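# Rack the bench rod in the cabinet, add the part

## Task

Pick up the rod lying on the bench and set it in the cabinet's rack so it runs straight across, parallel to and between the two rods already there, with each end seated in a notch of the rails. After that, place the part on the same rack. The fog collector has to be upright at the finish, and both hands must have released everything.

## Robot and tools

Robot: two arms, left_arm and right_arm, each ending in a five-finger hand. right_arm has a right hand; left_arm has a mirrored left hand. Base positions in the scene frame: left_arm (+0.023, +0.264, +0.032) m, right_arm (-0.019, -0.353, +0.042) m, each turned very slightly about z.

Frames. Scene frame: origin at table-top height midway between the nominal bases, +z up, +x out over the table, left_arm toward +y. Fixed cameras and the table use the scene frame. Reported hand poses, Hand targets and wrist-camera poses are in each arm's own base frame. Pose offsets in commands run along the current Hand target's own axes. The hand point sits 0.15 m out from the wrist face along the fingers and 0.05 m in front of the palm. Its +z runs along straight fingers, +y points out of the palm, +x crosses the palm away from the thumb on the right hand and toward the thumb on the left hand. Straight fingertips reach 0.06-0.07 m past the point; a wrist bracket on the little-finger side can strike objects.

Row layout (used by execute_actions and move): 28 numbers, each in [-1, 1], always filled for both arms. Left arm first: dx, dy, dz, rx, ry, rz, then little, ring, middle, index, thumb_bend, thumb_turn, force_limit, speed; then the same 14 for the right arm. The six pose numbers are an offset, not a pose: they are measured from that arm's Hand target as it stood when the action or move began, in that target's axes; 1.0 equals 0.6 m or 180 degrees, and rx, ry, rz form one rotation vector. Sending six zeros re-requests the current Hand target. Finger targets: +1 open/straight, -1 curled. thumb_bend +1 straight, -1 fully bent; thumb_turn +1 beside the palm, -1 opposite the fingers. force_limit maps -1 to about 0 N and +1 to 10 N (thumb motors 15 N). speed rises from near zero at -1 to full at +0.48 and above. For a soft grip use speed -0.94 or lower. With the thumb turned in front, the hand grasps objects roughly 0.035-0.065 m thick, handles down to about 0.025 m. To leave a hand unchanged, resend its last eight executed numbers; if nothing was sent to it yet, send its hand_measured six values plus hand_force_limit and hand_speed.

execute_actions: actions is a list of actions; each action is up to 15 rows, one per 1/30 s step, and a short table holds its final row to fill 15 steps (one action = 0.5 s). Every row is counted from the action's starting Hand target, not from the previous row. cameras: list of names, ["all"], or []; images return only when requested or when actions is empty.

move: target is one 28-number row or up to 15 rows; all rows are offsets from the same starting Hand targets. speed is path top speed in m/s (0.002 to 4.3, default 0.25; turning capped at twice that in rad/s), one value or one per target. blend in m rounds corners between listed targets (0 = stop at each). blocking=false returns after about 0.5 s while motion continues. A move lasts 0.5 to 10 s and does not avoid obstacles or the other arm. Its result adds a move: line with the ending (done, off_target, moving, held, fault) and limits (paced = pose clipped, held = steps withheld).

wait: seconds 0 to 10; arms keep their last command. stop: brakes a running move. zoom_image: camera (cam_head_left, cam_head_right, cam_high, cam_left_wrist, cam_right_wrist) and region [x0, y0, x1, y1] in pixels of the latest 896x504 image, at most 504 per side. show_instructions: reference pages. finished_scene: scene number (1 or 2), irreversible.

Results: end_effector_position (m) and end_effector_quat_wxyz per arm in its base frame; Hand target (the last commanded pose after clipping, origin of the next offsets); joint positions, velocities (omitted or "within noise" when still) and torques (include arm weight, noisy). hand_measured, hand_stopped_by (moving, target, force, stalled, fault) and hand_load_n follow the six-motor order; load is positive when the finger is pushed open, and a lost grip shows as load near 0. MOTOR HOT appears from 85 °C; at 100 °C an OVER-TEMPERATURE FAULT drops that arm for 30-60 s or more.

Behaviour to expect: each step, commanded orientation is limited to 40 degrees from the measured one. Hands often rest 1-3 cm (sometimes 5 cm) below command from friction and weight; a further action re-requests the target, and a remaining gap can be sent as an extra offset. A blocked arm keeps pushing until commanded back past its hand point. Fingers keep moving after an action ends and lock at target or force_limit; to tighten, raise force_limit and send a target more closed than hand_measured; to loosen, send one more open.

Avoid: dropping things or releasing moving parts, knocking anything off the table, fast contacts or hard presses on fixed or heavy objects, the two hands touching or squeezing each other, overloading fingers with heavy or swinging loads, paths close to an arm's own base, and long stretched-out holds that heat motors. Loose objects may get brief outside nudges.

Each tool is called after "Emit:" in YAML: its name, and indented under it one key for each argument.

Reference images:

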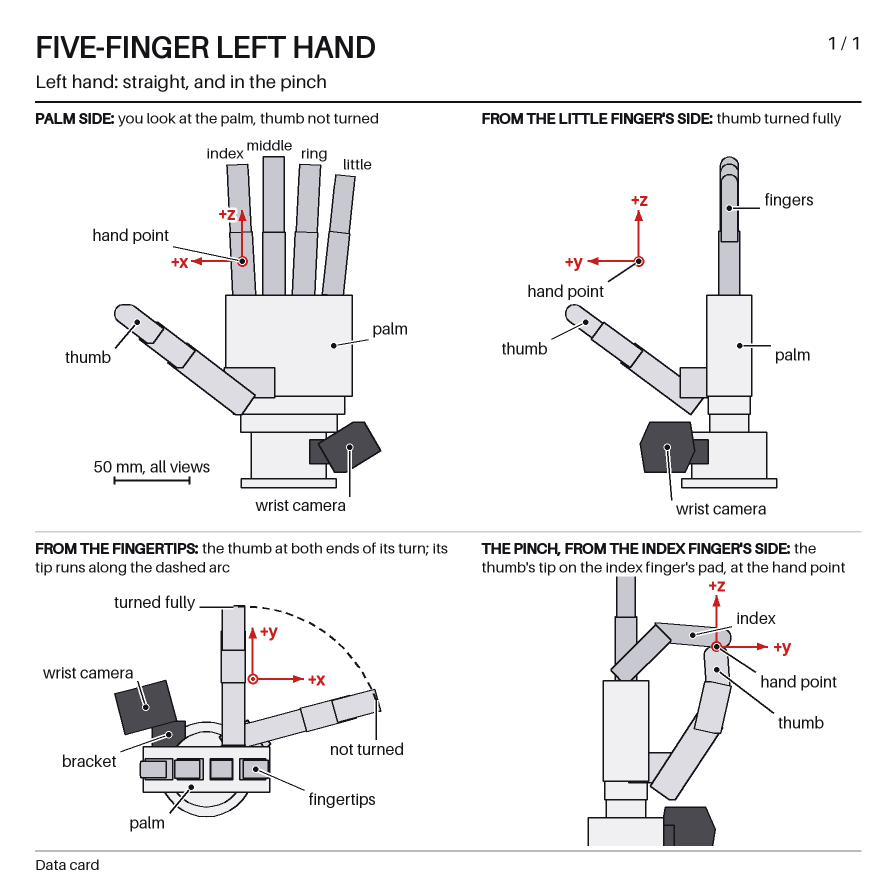

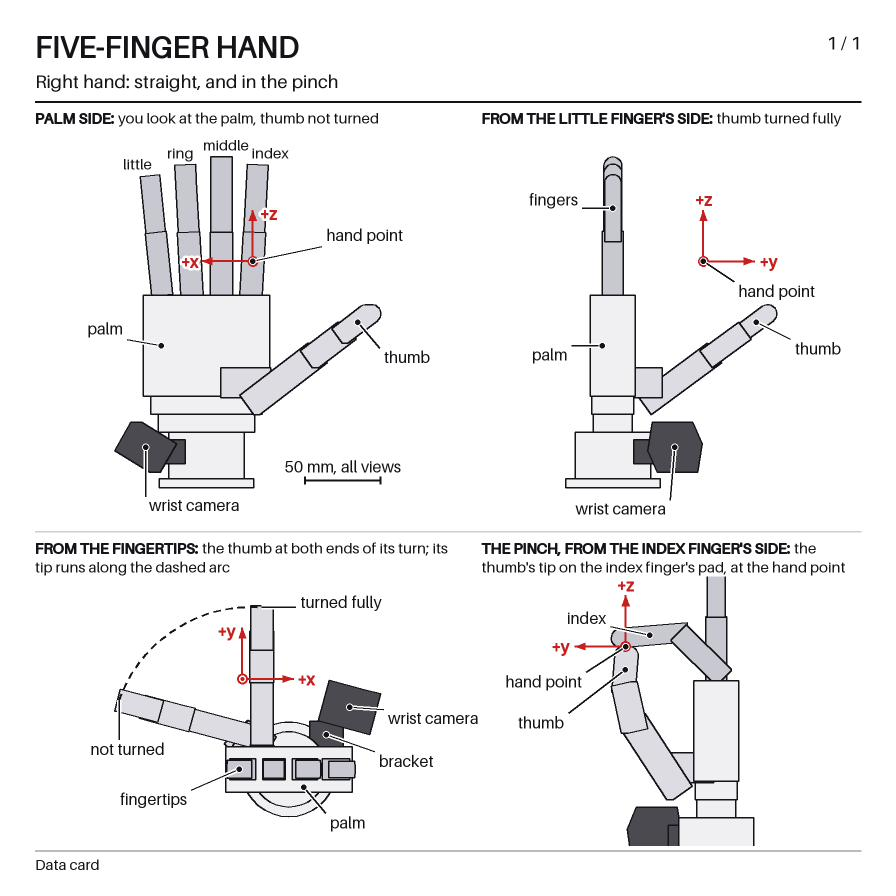

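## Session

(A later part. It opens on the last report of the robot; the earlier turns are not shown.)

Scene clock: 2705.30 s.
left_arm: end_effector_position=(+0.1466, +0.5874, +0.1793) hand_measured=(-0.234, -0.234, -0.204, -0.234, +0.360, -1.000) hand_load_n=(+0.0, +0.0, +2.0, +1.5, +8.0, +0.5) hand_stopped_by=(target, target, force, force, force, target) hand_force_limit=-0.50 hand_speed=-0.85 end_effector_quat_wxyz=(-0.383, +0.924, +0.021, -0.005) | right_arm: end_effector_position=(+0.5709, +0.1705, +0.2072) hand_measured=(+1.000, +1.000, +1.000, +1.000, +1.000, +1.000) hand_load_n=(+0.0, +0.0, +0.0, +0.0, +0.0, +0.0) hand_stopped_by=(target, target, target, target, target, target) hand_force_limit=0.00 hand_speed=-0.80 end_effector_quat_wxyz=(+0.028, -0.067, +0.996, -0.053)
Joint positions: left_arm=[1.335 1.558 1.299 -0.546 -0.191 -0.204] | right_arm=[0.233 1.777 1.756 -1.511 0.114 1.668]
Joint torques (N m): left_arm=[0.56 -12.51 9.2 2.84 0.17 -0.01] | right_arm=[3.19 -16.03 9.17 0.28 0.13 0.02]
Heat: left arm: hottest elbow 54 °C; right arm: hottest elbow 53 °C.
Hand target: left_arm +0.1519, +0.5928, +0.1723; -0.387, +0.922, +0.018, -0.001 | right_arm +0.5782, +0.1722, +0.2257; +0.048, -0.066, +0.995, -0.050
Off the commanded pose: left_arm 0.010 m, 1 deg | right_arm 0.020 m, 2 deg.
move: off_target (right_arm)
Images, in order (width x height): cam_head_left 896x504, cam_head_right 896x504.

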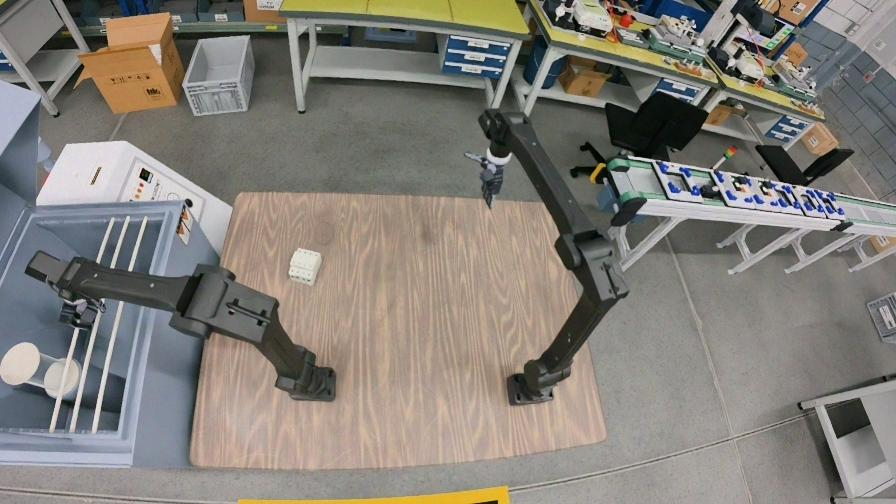

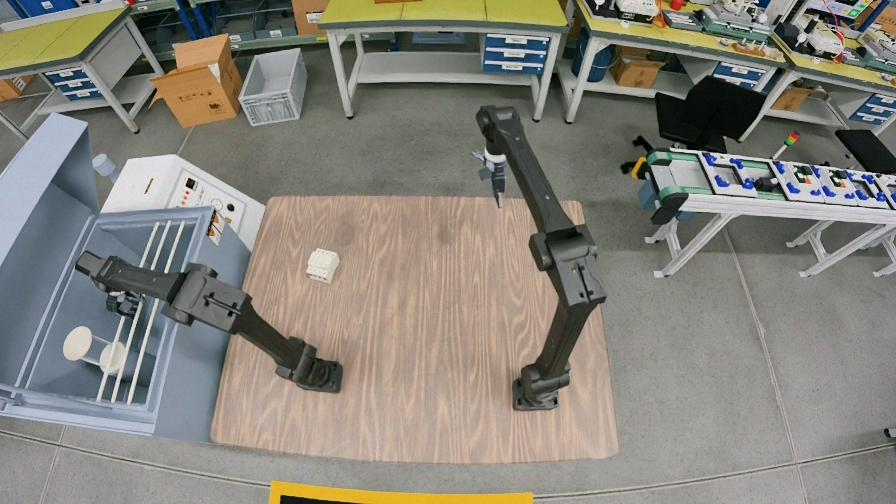

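Emit:
execute_actions:
  actions:
    - [[0,0,0,0,0,0,-0.235,-0.235,-0.13,-0.27,0.1,-1,-0.5,-0.85,0,0,0,0,0,0,1,1,1,1,1,1,0,-0.8]]
    - [[0,0,0,0,0,0,-0.235,-0.235,-0.13,-0.27,0.1,-1,-0.5,-0.85,0,0,0,0,0,0,1,1,1,1,1,1,0,-0.8]]
  cameras: ["cam_head_left","cam_head_right","cam_left_wrist"]

Emit:
zoom_image:
  camera: "cam_head_left"
  region: [45, 410, 105, 450]

Emit:
zoom_image:
  camera: "cam_head_left"
  region: [95, 200, 155, 240]

Scene clock: 2711.73 s.
left_arm: end_effector_position=(+0.1467, +0.5872, +0.1793) hand_measured=(-0.234, -0.234, -0.130, -0.234, +0.360, -1.000) hand_load_n=(+0.0, +0.5, +0.0, +2.5, +7.0, +0.0) hand_stopped_by=(target, target, target, force, force, target) hand_force_limit=-0.50 hand_speed=-0.85 end_effector_quat_wxyz=(-0.383, +0.924, +0.021, -0.005) | right_arm: end_effector_position=(+0.5709, +0.1705, +0.2072) hand_measured=(+1.000, +1.000, +1.000, +1.000, +1.000, +1.000) hand_load_n=(+0.0, +0.0, +0.0, +0.0, +0.0, -0.5) hand_stopped_by=(target, target, target, target, target, target) hand_force_limit=0.00 hand_speed=-0.80 end_effector_quat_wxyz=(+0.028, -0.067, +0.996, -0.053)
Joint positions: left_arm=[1.335 1.557 1.298 -0.545 -0.191 -0.204] | right_arm=[0.233 1.777 1.756 -1.511 0.114 1.668]
Joint torques (N m): left_arm=[0.5 -12.98 9.28 2.91 0.15 -0.04] | right_arm=[3.02 -16.38 9.28 0.31 0.16 0.04]
Heat: left arm: hottest elbow 54 °C; right arm: hottest elbow 53 °C.
Hand target: left_arm +0.1519, +0.5928, +0.1724; -0.388, +0.922, +0.018, -0.001 | right_arm +0.5782, +0.1722, +0.2257; +0.048, -0.066, +0.995, -0.050
Off the commanded pose: left_arm 0.010 m, 1 deg | right_arm 0.020 m, 2 deg.
camera_calibration:
cam_left_wrist: T_world_to_cam=[[0.229012, 0.681879, 0.69469, -0.559868], [0.861824, -0.473822, 0.180974, 0.12214], [0.452562, 0.557255, -0.696171, -0.159763], [0, 0, 0, 1]] pos_world=[0.0952563, 0.528664, 0.255608]
Images, in order (width x height): cam_head_left 896x504, cam_head_right 896x504, cam_left_wrist 896x504.

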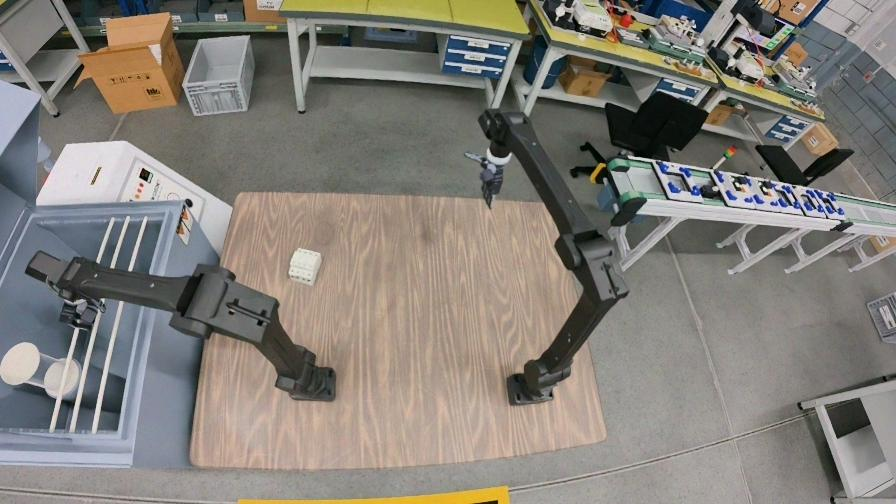

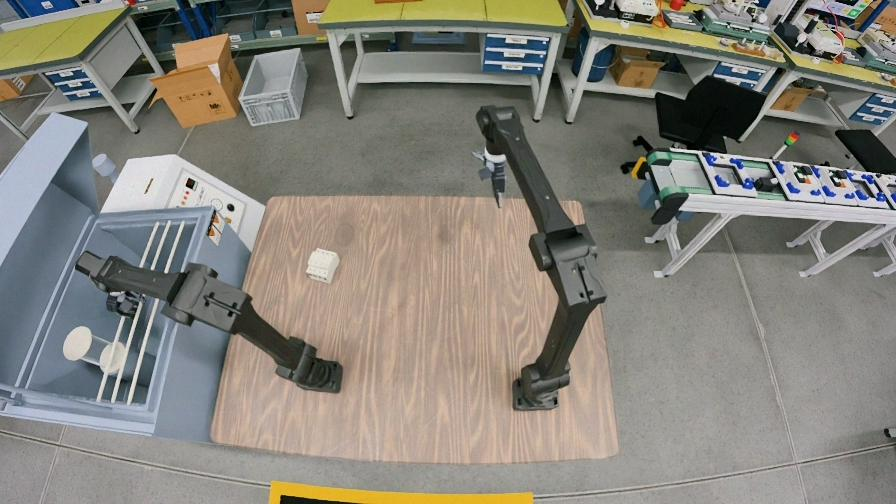

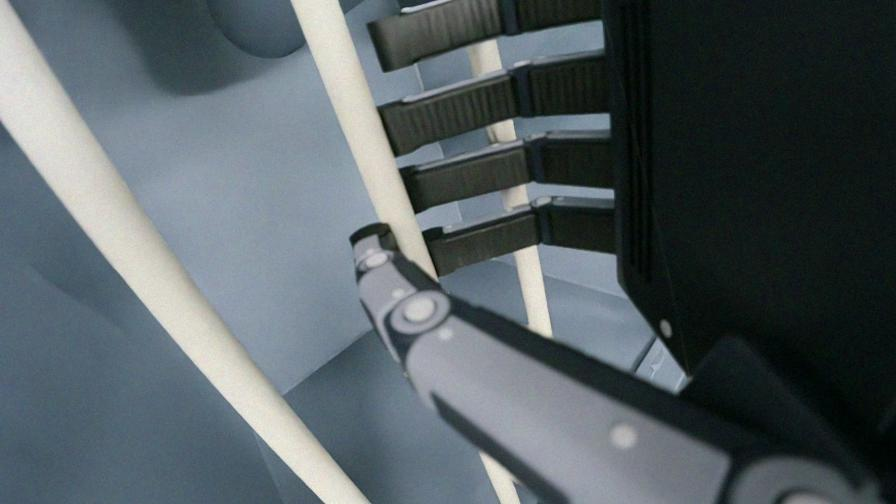

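Scaled by 8.400 from the camera's 896x504 image, which has a finer 1280x720 frame.

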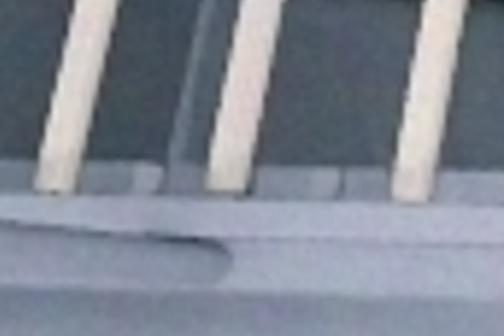

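Scaled by 8.400 from the camera's 896x504 image, which has a finer 1280x720 frame.

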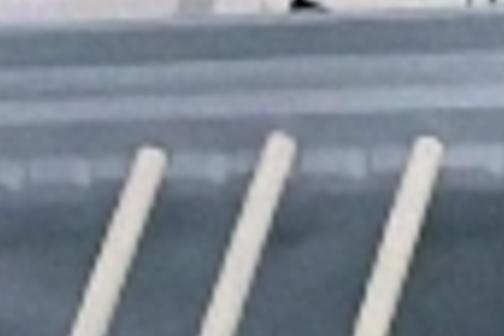

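Emit:
execute_actions:
  actions:
    - [[0,0,0,0,0,0,-0.235,-0.235,-0.13,-0.27,0.4,-1,-0.5,-0.85,0,0,0,0,0,0,1,1,1,1,1,1,0,-0.8]]
    - [[0,0,0,0,0,0,-0.235,-0.235,-0.13,-0.27,0.4,-1,-0.5,-0.85,0,0,0,0,0,0,1,1,1,1,1,1,0,-0.8]]
  cameras: ["cam_head_left","cam_head_right","cam_left_wrist"]

Emit:
zoom_image:
  camera: "cam_head_left"
  region: [45, 410, 105, 450]

Emit:
zoom_image:
  camera: "cam_head_left"
  region: [95, 200, 155, 240]

Scene clock: 2717.23 s.
left_arm: end_effector_position=(+0.1470, +0.5877, +0.1780) hand_measured=(-0.234, -0.234, -0.130, -0.234, +0.400, -1.000) hand_load_n=(+0.0, +0.0, +0.0, +0.0, +1.0, +0.0) hand_stopped_by=(target, target, target, force, target, target) hand_force_limit=-0.50 hand_speed=-0.85 end_effector_quat_wxyz=(-0.385, +0.923, +0.021, -0.004) | right_arm: end_effector_position=(+0.5709, +0.1705, +0.2072) hand_measured=(+1.000, +1.000, +1.000, +1.000, +1.000, +1.000) hand_load_n=(+0.0, +0.0, +0.0, +0.0, +0.0, +0.0) hand_stopped_by=(target, target, target, target, target, target) hand_force_limit=0.00 hand_speed=-0.80 end_effector_quat_wxyz=(+0.028, -0.067, +0.996, -0.053)
Joint positions: left_arm=[1.335 1.557 1.293 -0.535 -0.19 -0.204] | right_arm=[0.233 1.777 1.756 -1.511 0.114 1.668]
Joint torques (N m): left_arm=[0.5 -12.92 9.78 2.33 0.11 -0.02] | right_arm=[3.78 -16.03 9.37 0.27 0.19 0.04]
Heat: left arm: hottest elbow 54 °C; right arm: hottest elbow 53 °C.
Hand target: left_arm +0.1518, +0.5927, +0.1724; -0.387, +0.922, +0.018, -0.001 | right_arm +0.5782, +0.1722, +0.2257; +0.048, -0.066, +0.995, -0.050
Off the commanded pose: left_arm 0.009 m, 1 deg | right_arm 0.020 m, 2 deg.
camera_calibration:
cam_left_wrist: T_world_to_cam=[[0.228575, 0.678678, 0.697961, -0.55797], [0.861051, -0.475465, 0.180344, 0.123551], [0.454251, 0.559758, -0.693056, -0.163374], [0, 0, 0, 1]] pos_world=[0.0953667, 0.528876, 0.253932]
Images, in order (width x height): cam_head_left 896x504, cam_head_right 896x504, cam_left_wrist 896x504.

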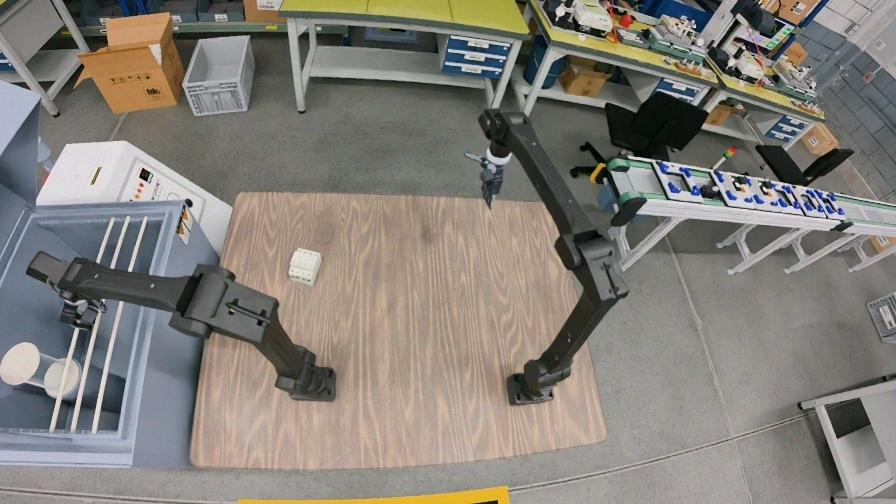

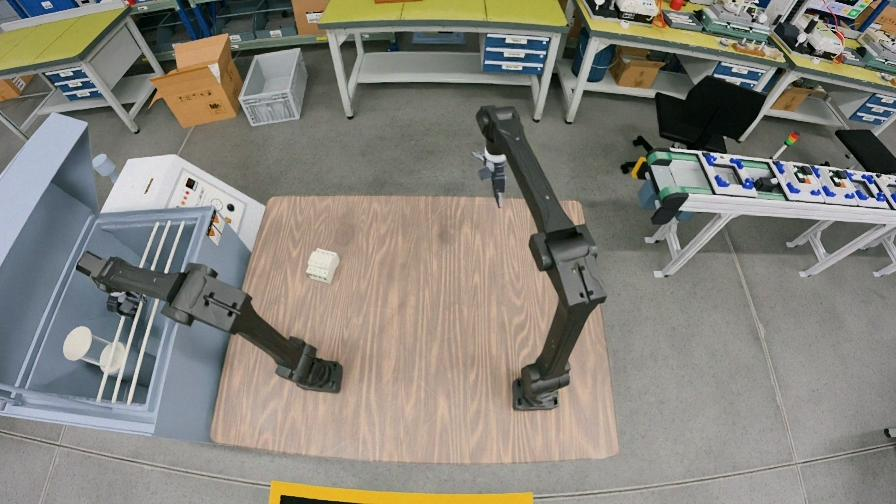

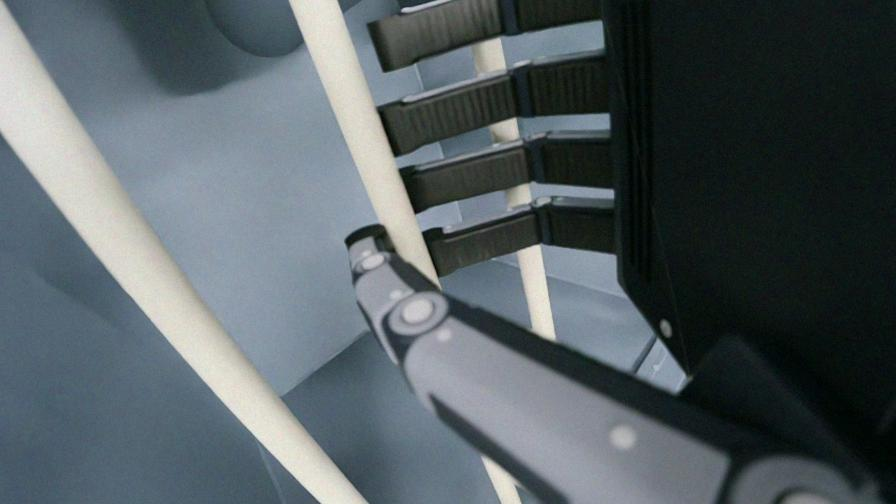

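Scaled by 8.400 from the camera's 896x504 image, which has a finer 1280x720 frame.

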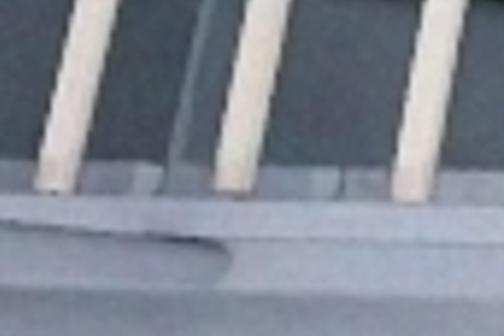

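Scaled by 8.400 from the camera's 896x504 image, which has a finer 1280x720 frame.

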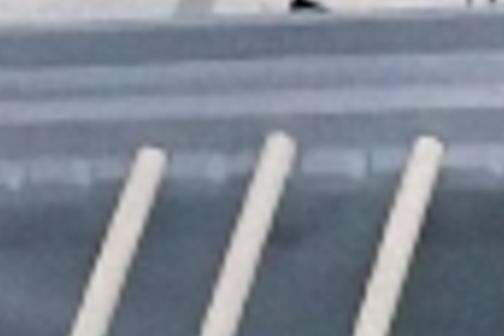

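Emit:
execute_actions:
  actions:
    - [[0,0,0,0,0,0,-0.235,-0.235,-0.13,-0.27,0.46,-1,-0.5,-0.8,0,0,0,0,0,0,1,1,1,1,1,1,0,-0.8]]
    - [[0,0,0,0,0,0,-0.235,-0.235,-0.13,-0.27,0.46,-1,-0.5,-0.8,0,0,0,0,0,0,1,1,1,1,1,1,0,-0.8]]
  cameras: ["cam_head_left","cam_head_right","cam_left_wrist"]

Emit:
zoom_image:
  camera: "cam_head_left"
  region: [45, 410, 105, 450]

Emit:
zoom_image:
  camera: "cam_head_left"
  region: [95, 200, 155, 240]

Emit:
zoom_image:
  camera: "cam_left_wrist"
  region: [250, 0, 600, 350]

Scene clock: 2724.83 s.
left_arm: end_effector_position=(+0.1474, +0.5890, +0.1789) hand_measured=(-0.234, -0.234, -0.130, -0.234, +0.460, -1.000) hand_load_n=(+0.0, +0.0, +0.0, +0.0, +0.5, +0.0) hand_stopped_by=(target, target, target, force, target, target) hand_force_limit=-0.50 hand_speed=-0.80 end_effector_quat_wxyz=(-0.387, +0.922, +0.021, -0.003) | right_arm: end_effector_position=(+0.5709, +0.1705, +0.2072) hand_measured=(+1.000, +1.000, +1.000, +1.000, +1.000, +1.000) hand_load_n=(+0.0, +0.0, +0.0, +0.0, +0.0, +0.0) hand_stopped_by=(target, target, target, target, target, target) hand_force_limit=0.00 hand_speed=-0.80 end_effector_quat_wxyz=(+0.028, -0.067, +0.996, -0.053)
Joint positions: left_arm=[1.335 1.557 1.293 -0.529 -0.189 -0.204] | right_arm=[0.233 1.777 1.756 -1.511 0.114 1.668]
Joint torques (N m): left_arm=[0.56 -12.81 9.7 2.14 0.09 -0.03] | right_arm=[3.43 -16.56 9.13 0.53 0.17 0.01]
Heat: left arm: hottest elbow 53 °C; right arm: hottest elbow 53 °C.
Hand target: left_arm +0.1517, +0.5928, +0.1725; -0.387, +0.922, +0.018, -0.001 | right_arm +0.5782, +0.1722, +0.2257; +0.048, -0.066, +0.995, -0.050
Off the commanded pose: left_arm 0.009 m, 0 deg | right_arm 0.020 m, 2 deg.
camera_calibration:
cam_left_wrist: T_world_to_cam=[[0.227632, 0.674526, 0.702281, -0.557844], [0.860621, -0.476763, 0.178966, 0.124707], [0.455539, 0.563659, -0.689038, -0.166871], [0, 0, 0, 1]] pos_world=[0.0956736, 0.529795, 0.254464]
Images, in order (width x height): cam_head_left 896x504, cam_head_right 896x504, cam_left_wrist 896x504.

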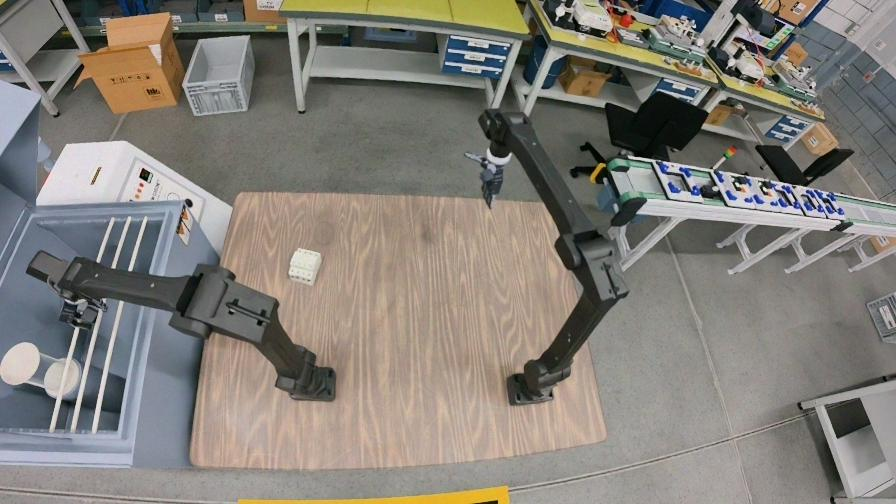

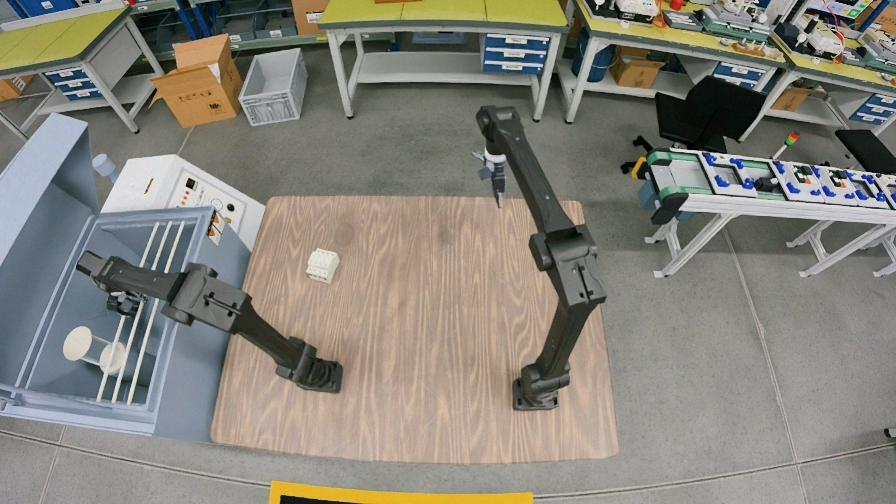

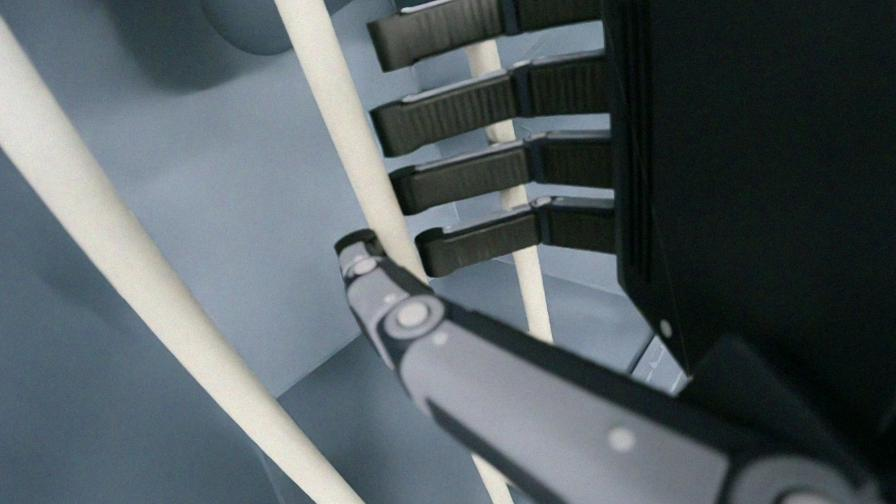

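Scaled by 8.400 from the camera's 896x504 image, which has a finer 1280x720 frame.

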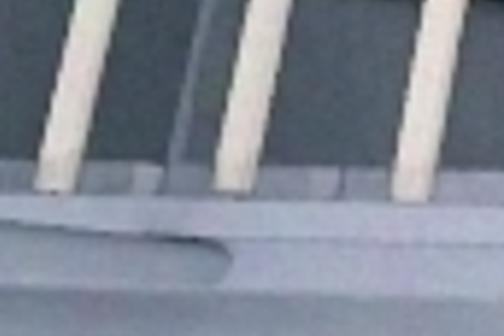

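Scaled by 8.400 from the camera's 896x504 image, which has a finer 1280x720 frame.

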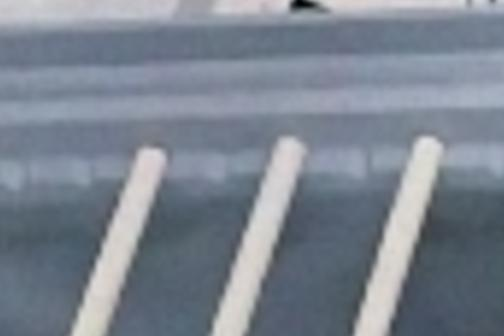

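Scaled by 1.440 from the camera's 896x504 image, which has a finer 1280x720 frame.

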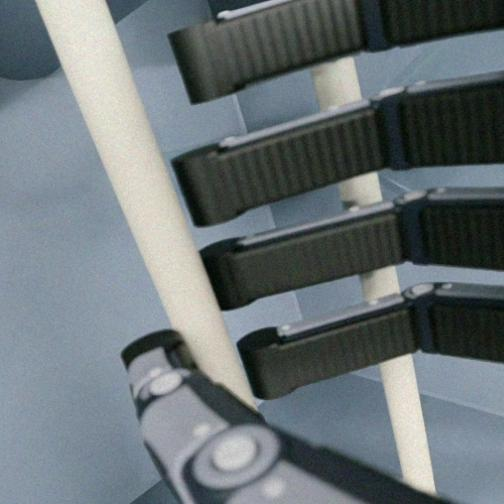

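Emit:
execute_actions:
  actions:
    - [[0,0,0,0,0,0,-0.235,-0.235,-0.11,-0.235,0.6,-1,-0.5,-0.6,0,0,0,0,0,0,1,1,1,1,1,1,0,-0.8]]
    - [[0,0,0,0,0,0,-0.235,-0.235,-0.11,-0.235,0.6,-1,-0.5,-0.6,0,0,0,0,0,0,1,1,1,1,1,1,0,-0.8]]
  cameras: ["cam_head_left","cam_head_right","cam_high"]

Emit:
zoom_image:
  camera: "cam_head_left"
  region: [45, 410, 105, 450]

Emit:
zoom_image:
  camera: "cam_head_left"
  region: [95, 200, 155, 240]

Emit:
zoom_image:
  camera: "cam_head_right"
  region: [140, 205, 200, 245]

Emit:
zoom_image:
  camera: "cam_head_right"
  region: [90, 380, 150, 420]

Emit:
zoom_image:
  camera: "cam_high"
  region: [215, 260, 275, 320]

Emit:
zoom_image:
  camera: "cam_high"
  region: [300, 135, 360, 195]

Scene clock: 2736.10 s.
left_arm: end_effector_position=(+0.1474, +0.5890, +0.1789) hand_measured=(-0.234, -0.234, -0.110, -0.234, +0.600, -1.000) hand_load_n=(+0.0, +0.0, +0.0, +0.5, +0.0, +0.0) hand_stopped_by=(target, target, target, target, target, target) hand_force_limit=-0.50 hand_speed=-0.60 end_effector_quat_wxyz=(-0.387, +0.922, +0.021, -0.003) | right_arm: end_effector_position=(+0.5709, +0.1705, +0.2072) hand_measured=(+1.000, +1.000, +1.000, +1.000, +1.000, +1.000) hand_load_n=(+0.0, +0.0, +0.0, +0.0, +0.0, +0.0) hand_stopped_by=(target, target, target, target, target, target) hand_force_limit=0.00 hand_speed=-0.80 end_effector_quat_wxyz=(+0.028, -0.067, +0.996, -0.053)
Joint positions: left_arm=[1.335 1.557 1.293 -0.529 -0.189 -0.204] | right_arm=[0.233 1.777 1.756 -1.511 0.114 1.668]
Joint torques (N m): left_arm=[0.32 -12.81 9.83 2.26 0.08 0.02] | right_arm=[3.19 -16.56 9.18 0.16 0.16 0.03]
Heat: left arm: hottest elbow 53 °C; right arm: hottest elbow 53 °C.
Hand target: left_arm +0.1517, +0.5928, +0.1725; -0.387, +0.922, +0.018, -0.001 | right_arm +0.5782, +0.1722, +0.2257; +0.048, -0.066, +0.995, -0.050
Off the commanded pose: left_arm 0.009 m, 0 deg | right_arm 0.020 m, 2 deg.
Images, in order (width x height): cam_head_left 896x504, cam_head_right 896x504, cam_high 896x504.

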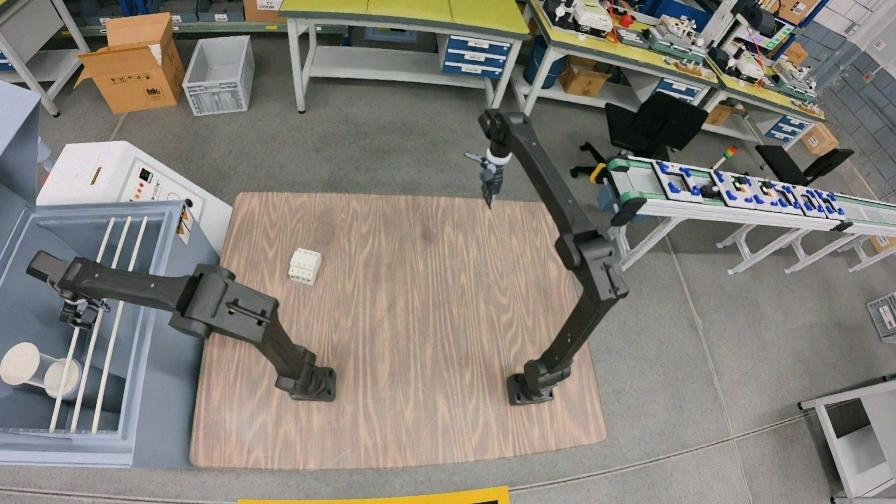

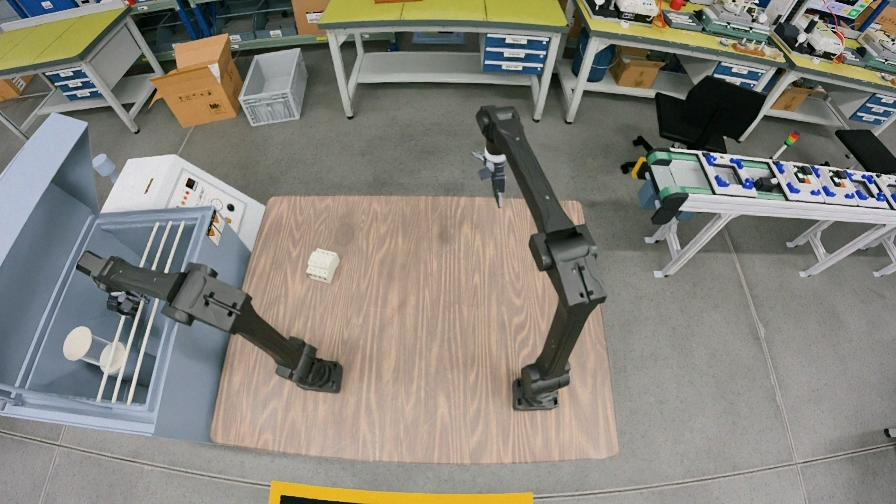

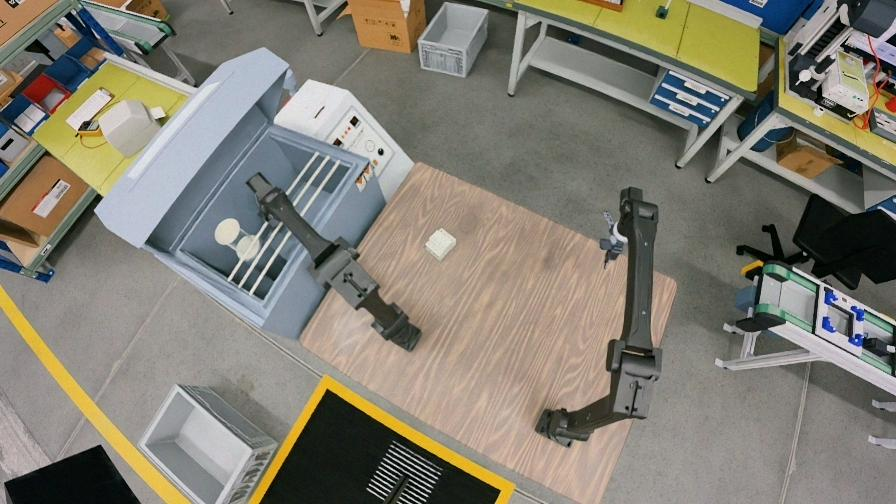

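Scaled by 8.400 from the camera's 896x504 image, which has a finer 1280x720 frame.

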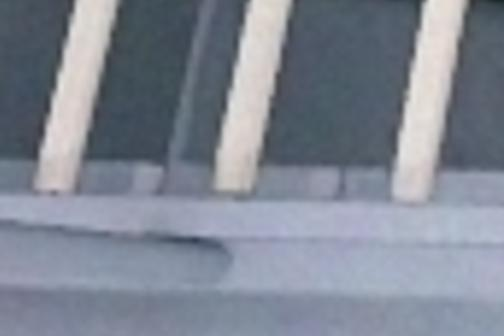

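Scaled by 8.400 from the camera's 896x504 image, which has a finer 1280x720 frame.

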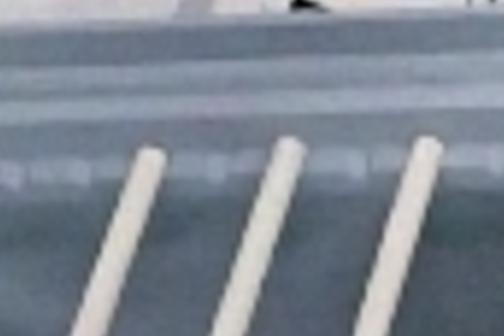

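Scaled by 8.400 from the camera's 896x504 image, which has a finer 1280x720 frame.

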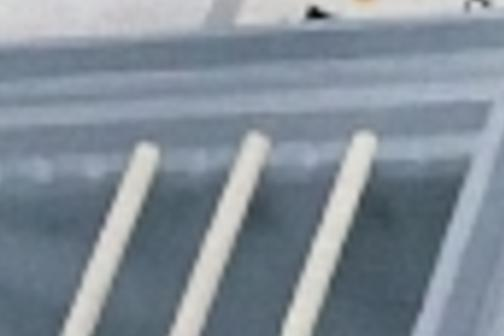

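Scaled by 8.400 from the camera's 896x504 image, which has a finer 1280x720 frame.

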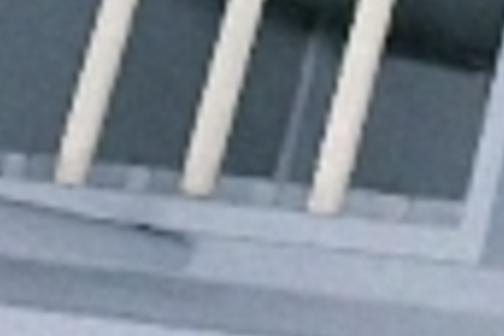

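Scaled by 8.400 from the camera's 896x504 image, which has a finer 1280x720 frame.

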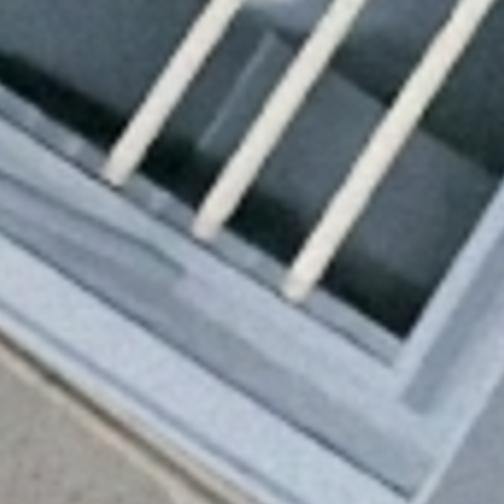

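Scaled by 8.400 from the camera's 896x504 image, which has a finer 1280x720 frame.

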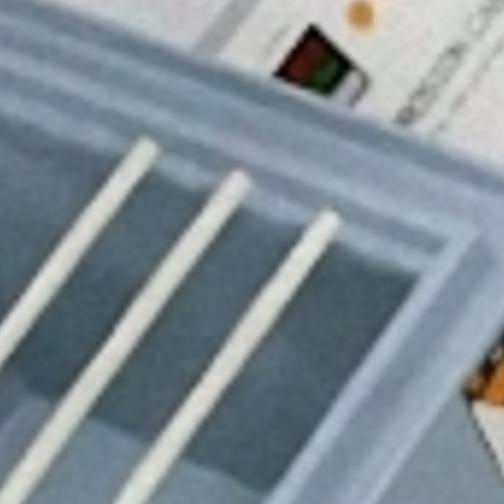

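Emit:
execute_actions:
  actions:
    - [[0,0,0,0,0,0,0,0.08,0.2,0.12,0.6,-1,-0.5,-0.5,0,0,0,0,0,0,1,1,1,1,1,1,0,-0.8]]
    - [[0,0,0,0,0,0,0,0.08,0.2,0.12,0.6,-1,-0.5,-0.5,0,0,0,0,0,0,1,1,1,1,1,1,0,-0.8]]
  cameras: ["cam_left_wrist"]

Scene clock: 2747.47 s.
left_arm: end_effector_position=(+0.1483, +0.5868, +0.1809) hand_measured=(+0.000, +0.080, +0.200, +0.120, +0.600, -1.000) hand_load_n=(+0.0, +0.0, -2.0, +0.0, +0.0, +0.0) hand_stopped_by=(target, target, target, target, target, target) hand_force_limit=-0.50 hand_speed=-0.50 end_effector_quat_wxyz=(-0.389, +0.921, +0.020, -0.002) | right_arm: end_effector_position=(+0.5709, +0.1705, +0.2072) hand_measured=(+1.000, +1.000, +1.000, +1.000, +1.000, +1.000) hand_load_n=(+0.0, +0.0, +0.0, +0.0, +0.0, +0.0) hand_stopped_by=(target, target, target, target, target, target) hand_force_limit=0.00 hand_speed=-0.80 end_effector_quat_wxyz=(+0.028, -0.067, +0.996, -0.053)
Joint positions: left_arm=[1.333 1.55 1.288 -0.529 -0.188 -0.204] | right_arm=[0.233 1.777 1.756 -1.511 0.114 1.668]
Joint torques (N m): left_arm=[0.44 -12.22 9.96 2.18 0.06 -0.01] | right_arm=[3.25 -17.03 9.11 0.27 0.16 0.07]
Heat: left arm: hottest elbow 53 °C; right arm: hottest elbow 53 °C.
Hand target: left_arm +0.1518, +0.5927, +0.1725; -0.387, +0.922, +0.018, -0.001 | right_arm +0.5782, +0.1722, +0.2257; +0.048, -0.066, +0.995, -0.050
Off the commanded pose: left_arm 0.011 m, 0 deg | right_arm 0.020 m, 2 deg.
camera_calibration:
cam_left_wrist: T_world_to_cam=[[0.228411, 0.672188, 0.704267, -0.557061], [0.85907, -0.479518, 0.179058, 0.124334], [0.458069, 0.564115, -0.686984, -0.165617], [0, 0, 0, 1]] pos_world=[0.0962917, 0.527497, 0.25628]
Images, in order (width x height): cam_left_wrist 896x504.

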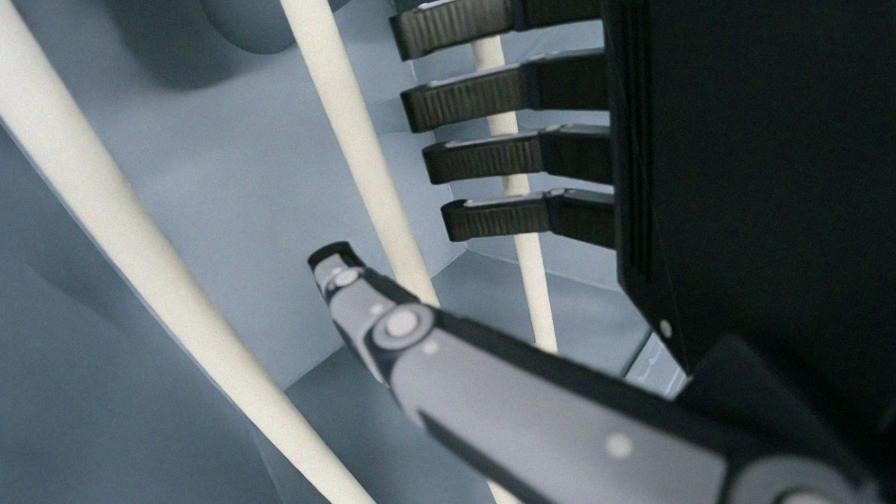

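Emit:
move:
  target: [0,-0.0800,-0.0560,0,0,0,0,0.05,0.05,0.05,0.6,-1,-0.5,-0.5,0,0,0,0,0,0,1,1,1,1,1,1,0,-0.8]
  speed: 0.05
  cameras: ["cam_left_wrist","cam_head_left","cam_head_right"]

Emit:
zoom_image:
  camera: "cam_head_left"
  region: [30, 190, 170, 450]

Scene clock: 2752.63 s.
left_arm: end_effector_position=(+0.1493, +0.5887, +0.2111) hand_measured=(+0.000, +0.050, +0.050, +0.050, +0.600, -1.000) hand_load_n=(+0.0, +0.0, +0.0, +0.0, +0.0, +0.0) hand_stopped_by=(target, target, target, target, target, target) hand_force_limit=-0.50 hand_speed=-0.50 end_effector_quat_wxyz=(-0.375, +0.927, +0.018, -0.004) | right_arm: end_effector_position=(+0.5709, +0.1705, +0.2072) hand_measured=(+1.000, +1.000, +1.000, +1.000, +1.000, +1.000) hand_load_n=(+0.0, +0.0, +0.0, +0.0, +0.0, +0.0) hand_stopped_by=(target, target, target, target, target, target) hand_force_limit=0.00 hand_speed=-0.80 end_effector_quat_wxyz=(+0.028, -0.067, +0.996, -0.053)
Joint positions: left_arm=[1.333 1.554 1.386 -0.653 -0.186 -0.204] | right_arm=[0.233 1.777 1.756 -1.511 0.114 1.668]
Joint torques (N m): left_arm=[1.14 -13.04 13.79 1.09 0.11 0.02] | right_arm=[2.73 -15.97 9.26 0.21 0.17 0.02]
Heat: left arm: hottest elbow 54 °C; right arm: hottest elbow 53 °C.
Hand target: left_arm +0.1508, +0.6023, +0.2303; -0.388, +0.922, +0.018, -0.001 | right_arm +0.5782, +0.1722, +0.2257; +0.048, -0.066, +0.995, -0.050
Off the commanded pose: left_arm 0.024 m, 2 deg | right_arm 0.020 m, 2 deg.
move: off_target (left_arm, right_arm)
camera_calibration:
cam_left_wrist: T_world_to_cam=[[0.233375, 0.692659, 0.682466, -0.58796], [0.859151, -0.475583, 0.188893, 0.114591], [0.455408, 0.542259, -0.706087, -0.129157], [0, 0, 0, 1]] pos_world=[0.0975827, 0.53179, 0.288422]
Images, in order (width x height): cam_head_left 896x504, cam_head_right 896x504, cam_left_wrist 896x504.

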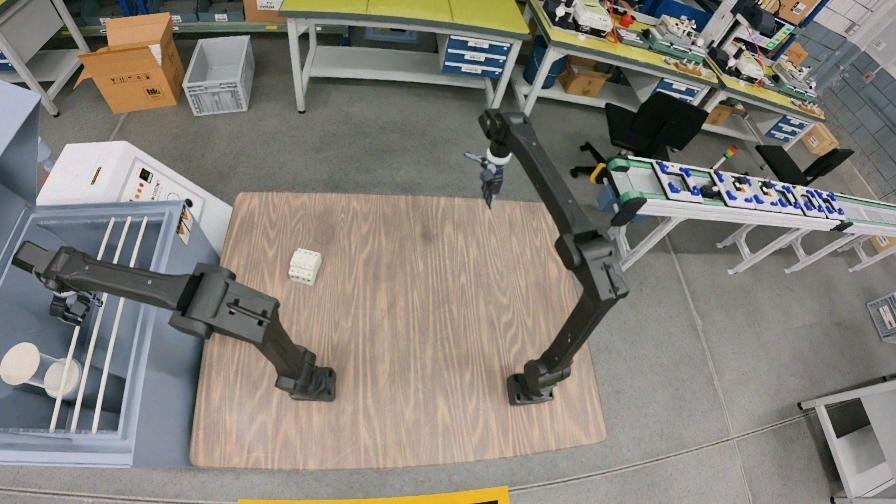

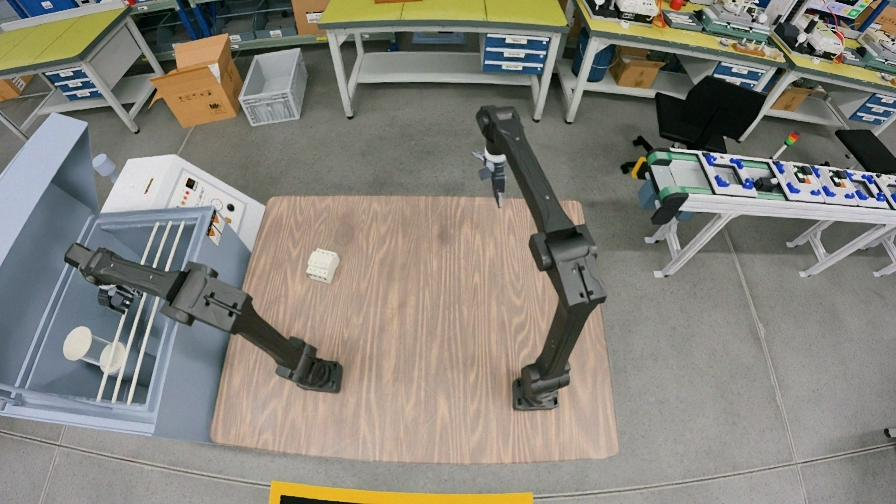

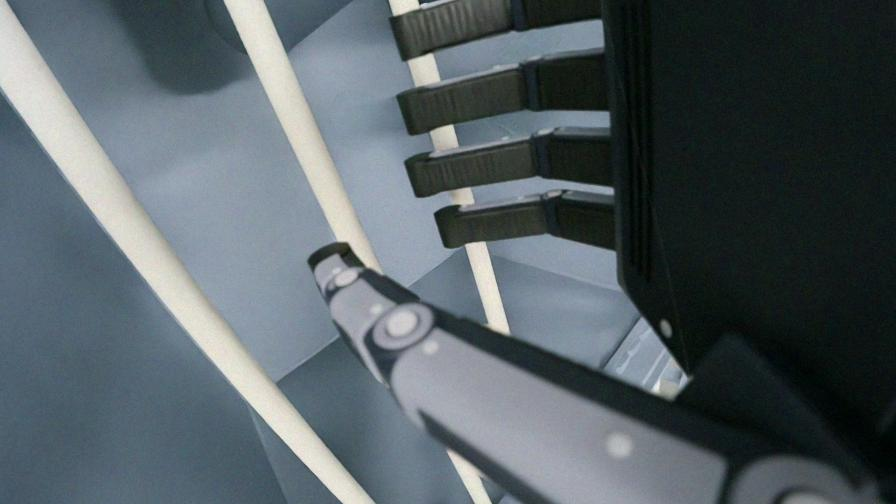

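Scaled by 1.938 from the camera's 896x504 image, which has a finer 1280x720 frame.

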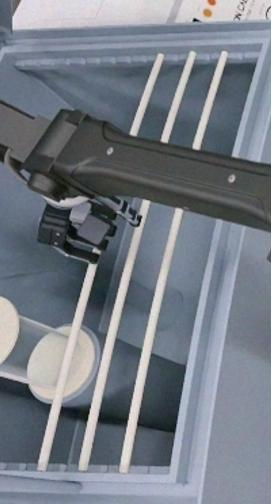

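Emit:
zoom_image:
  camera: "cam_head_left"
  region: [270, 230, 350, 300]

Emit:
zoom_image:
  camera: "cam_head_right"
  region: [285, 230, 365, 300]

Scaled by 6.300 from the camera's 896x504 image, which has a finer 1280x720 frame.

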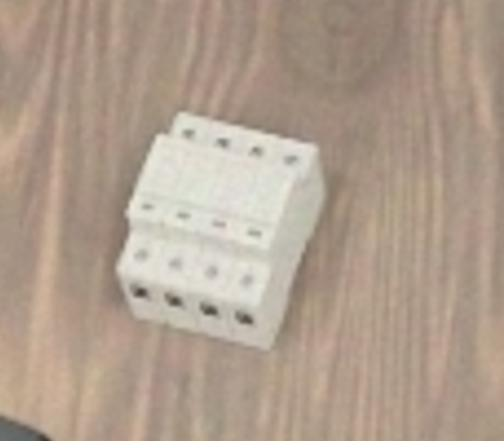

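Scaled by 6.300 from the camera's 896x504 image, which has a finer 1280x720 frame.

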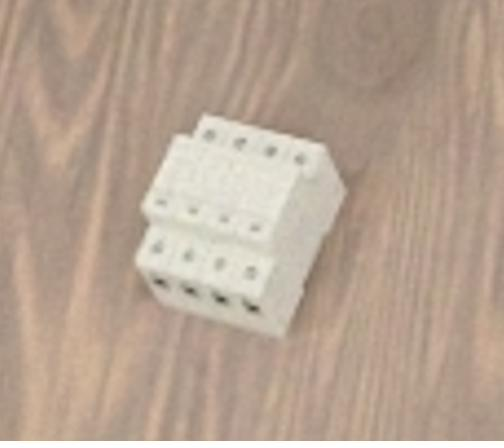

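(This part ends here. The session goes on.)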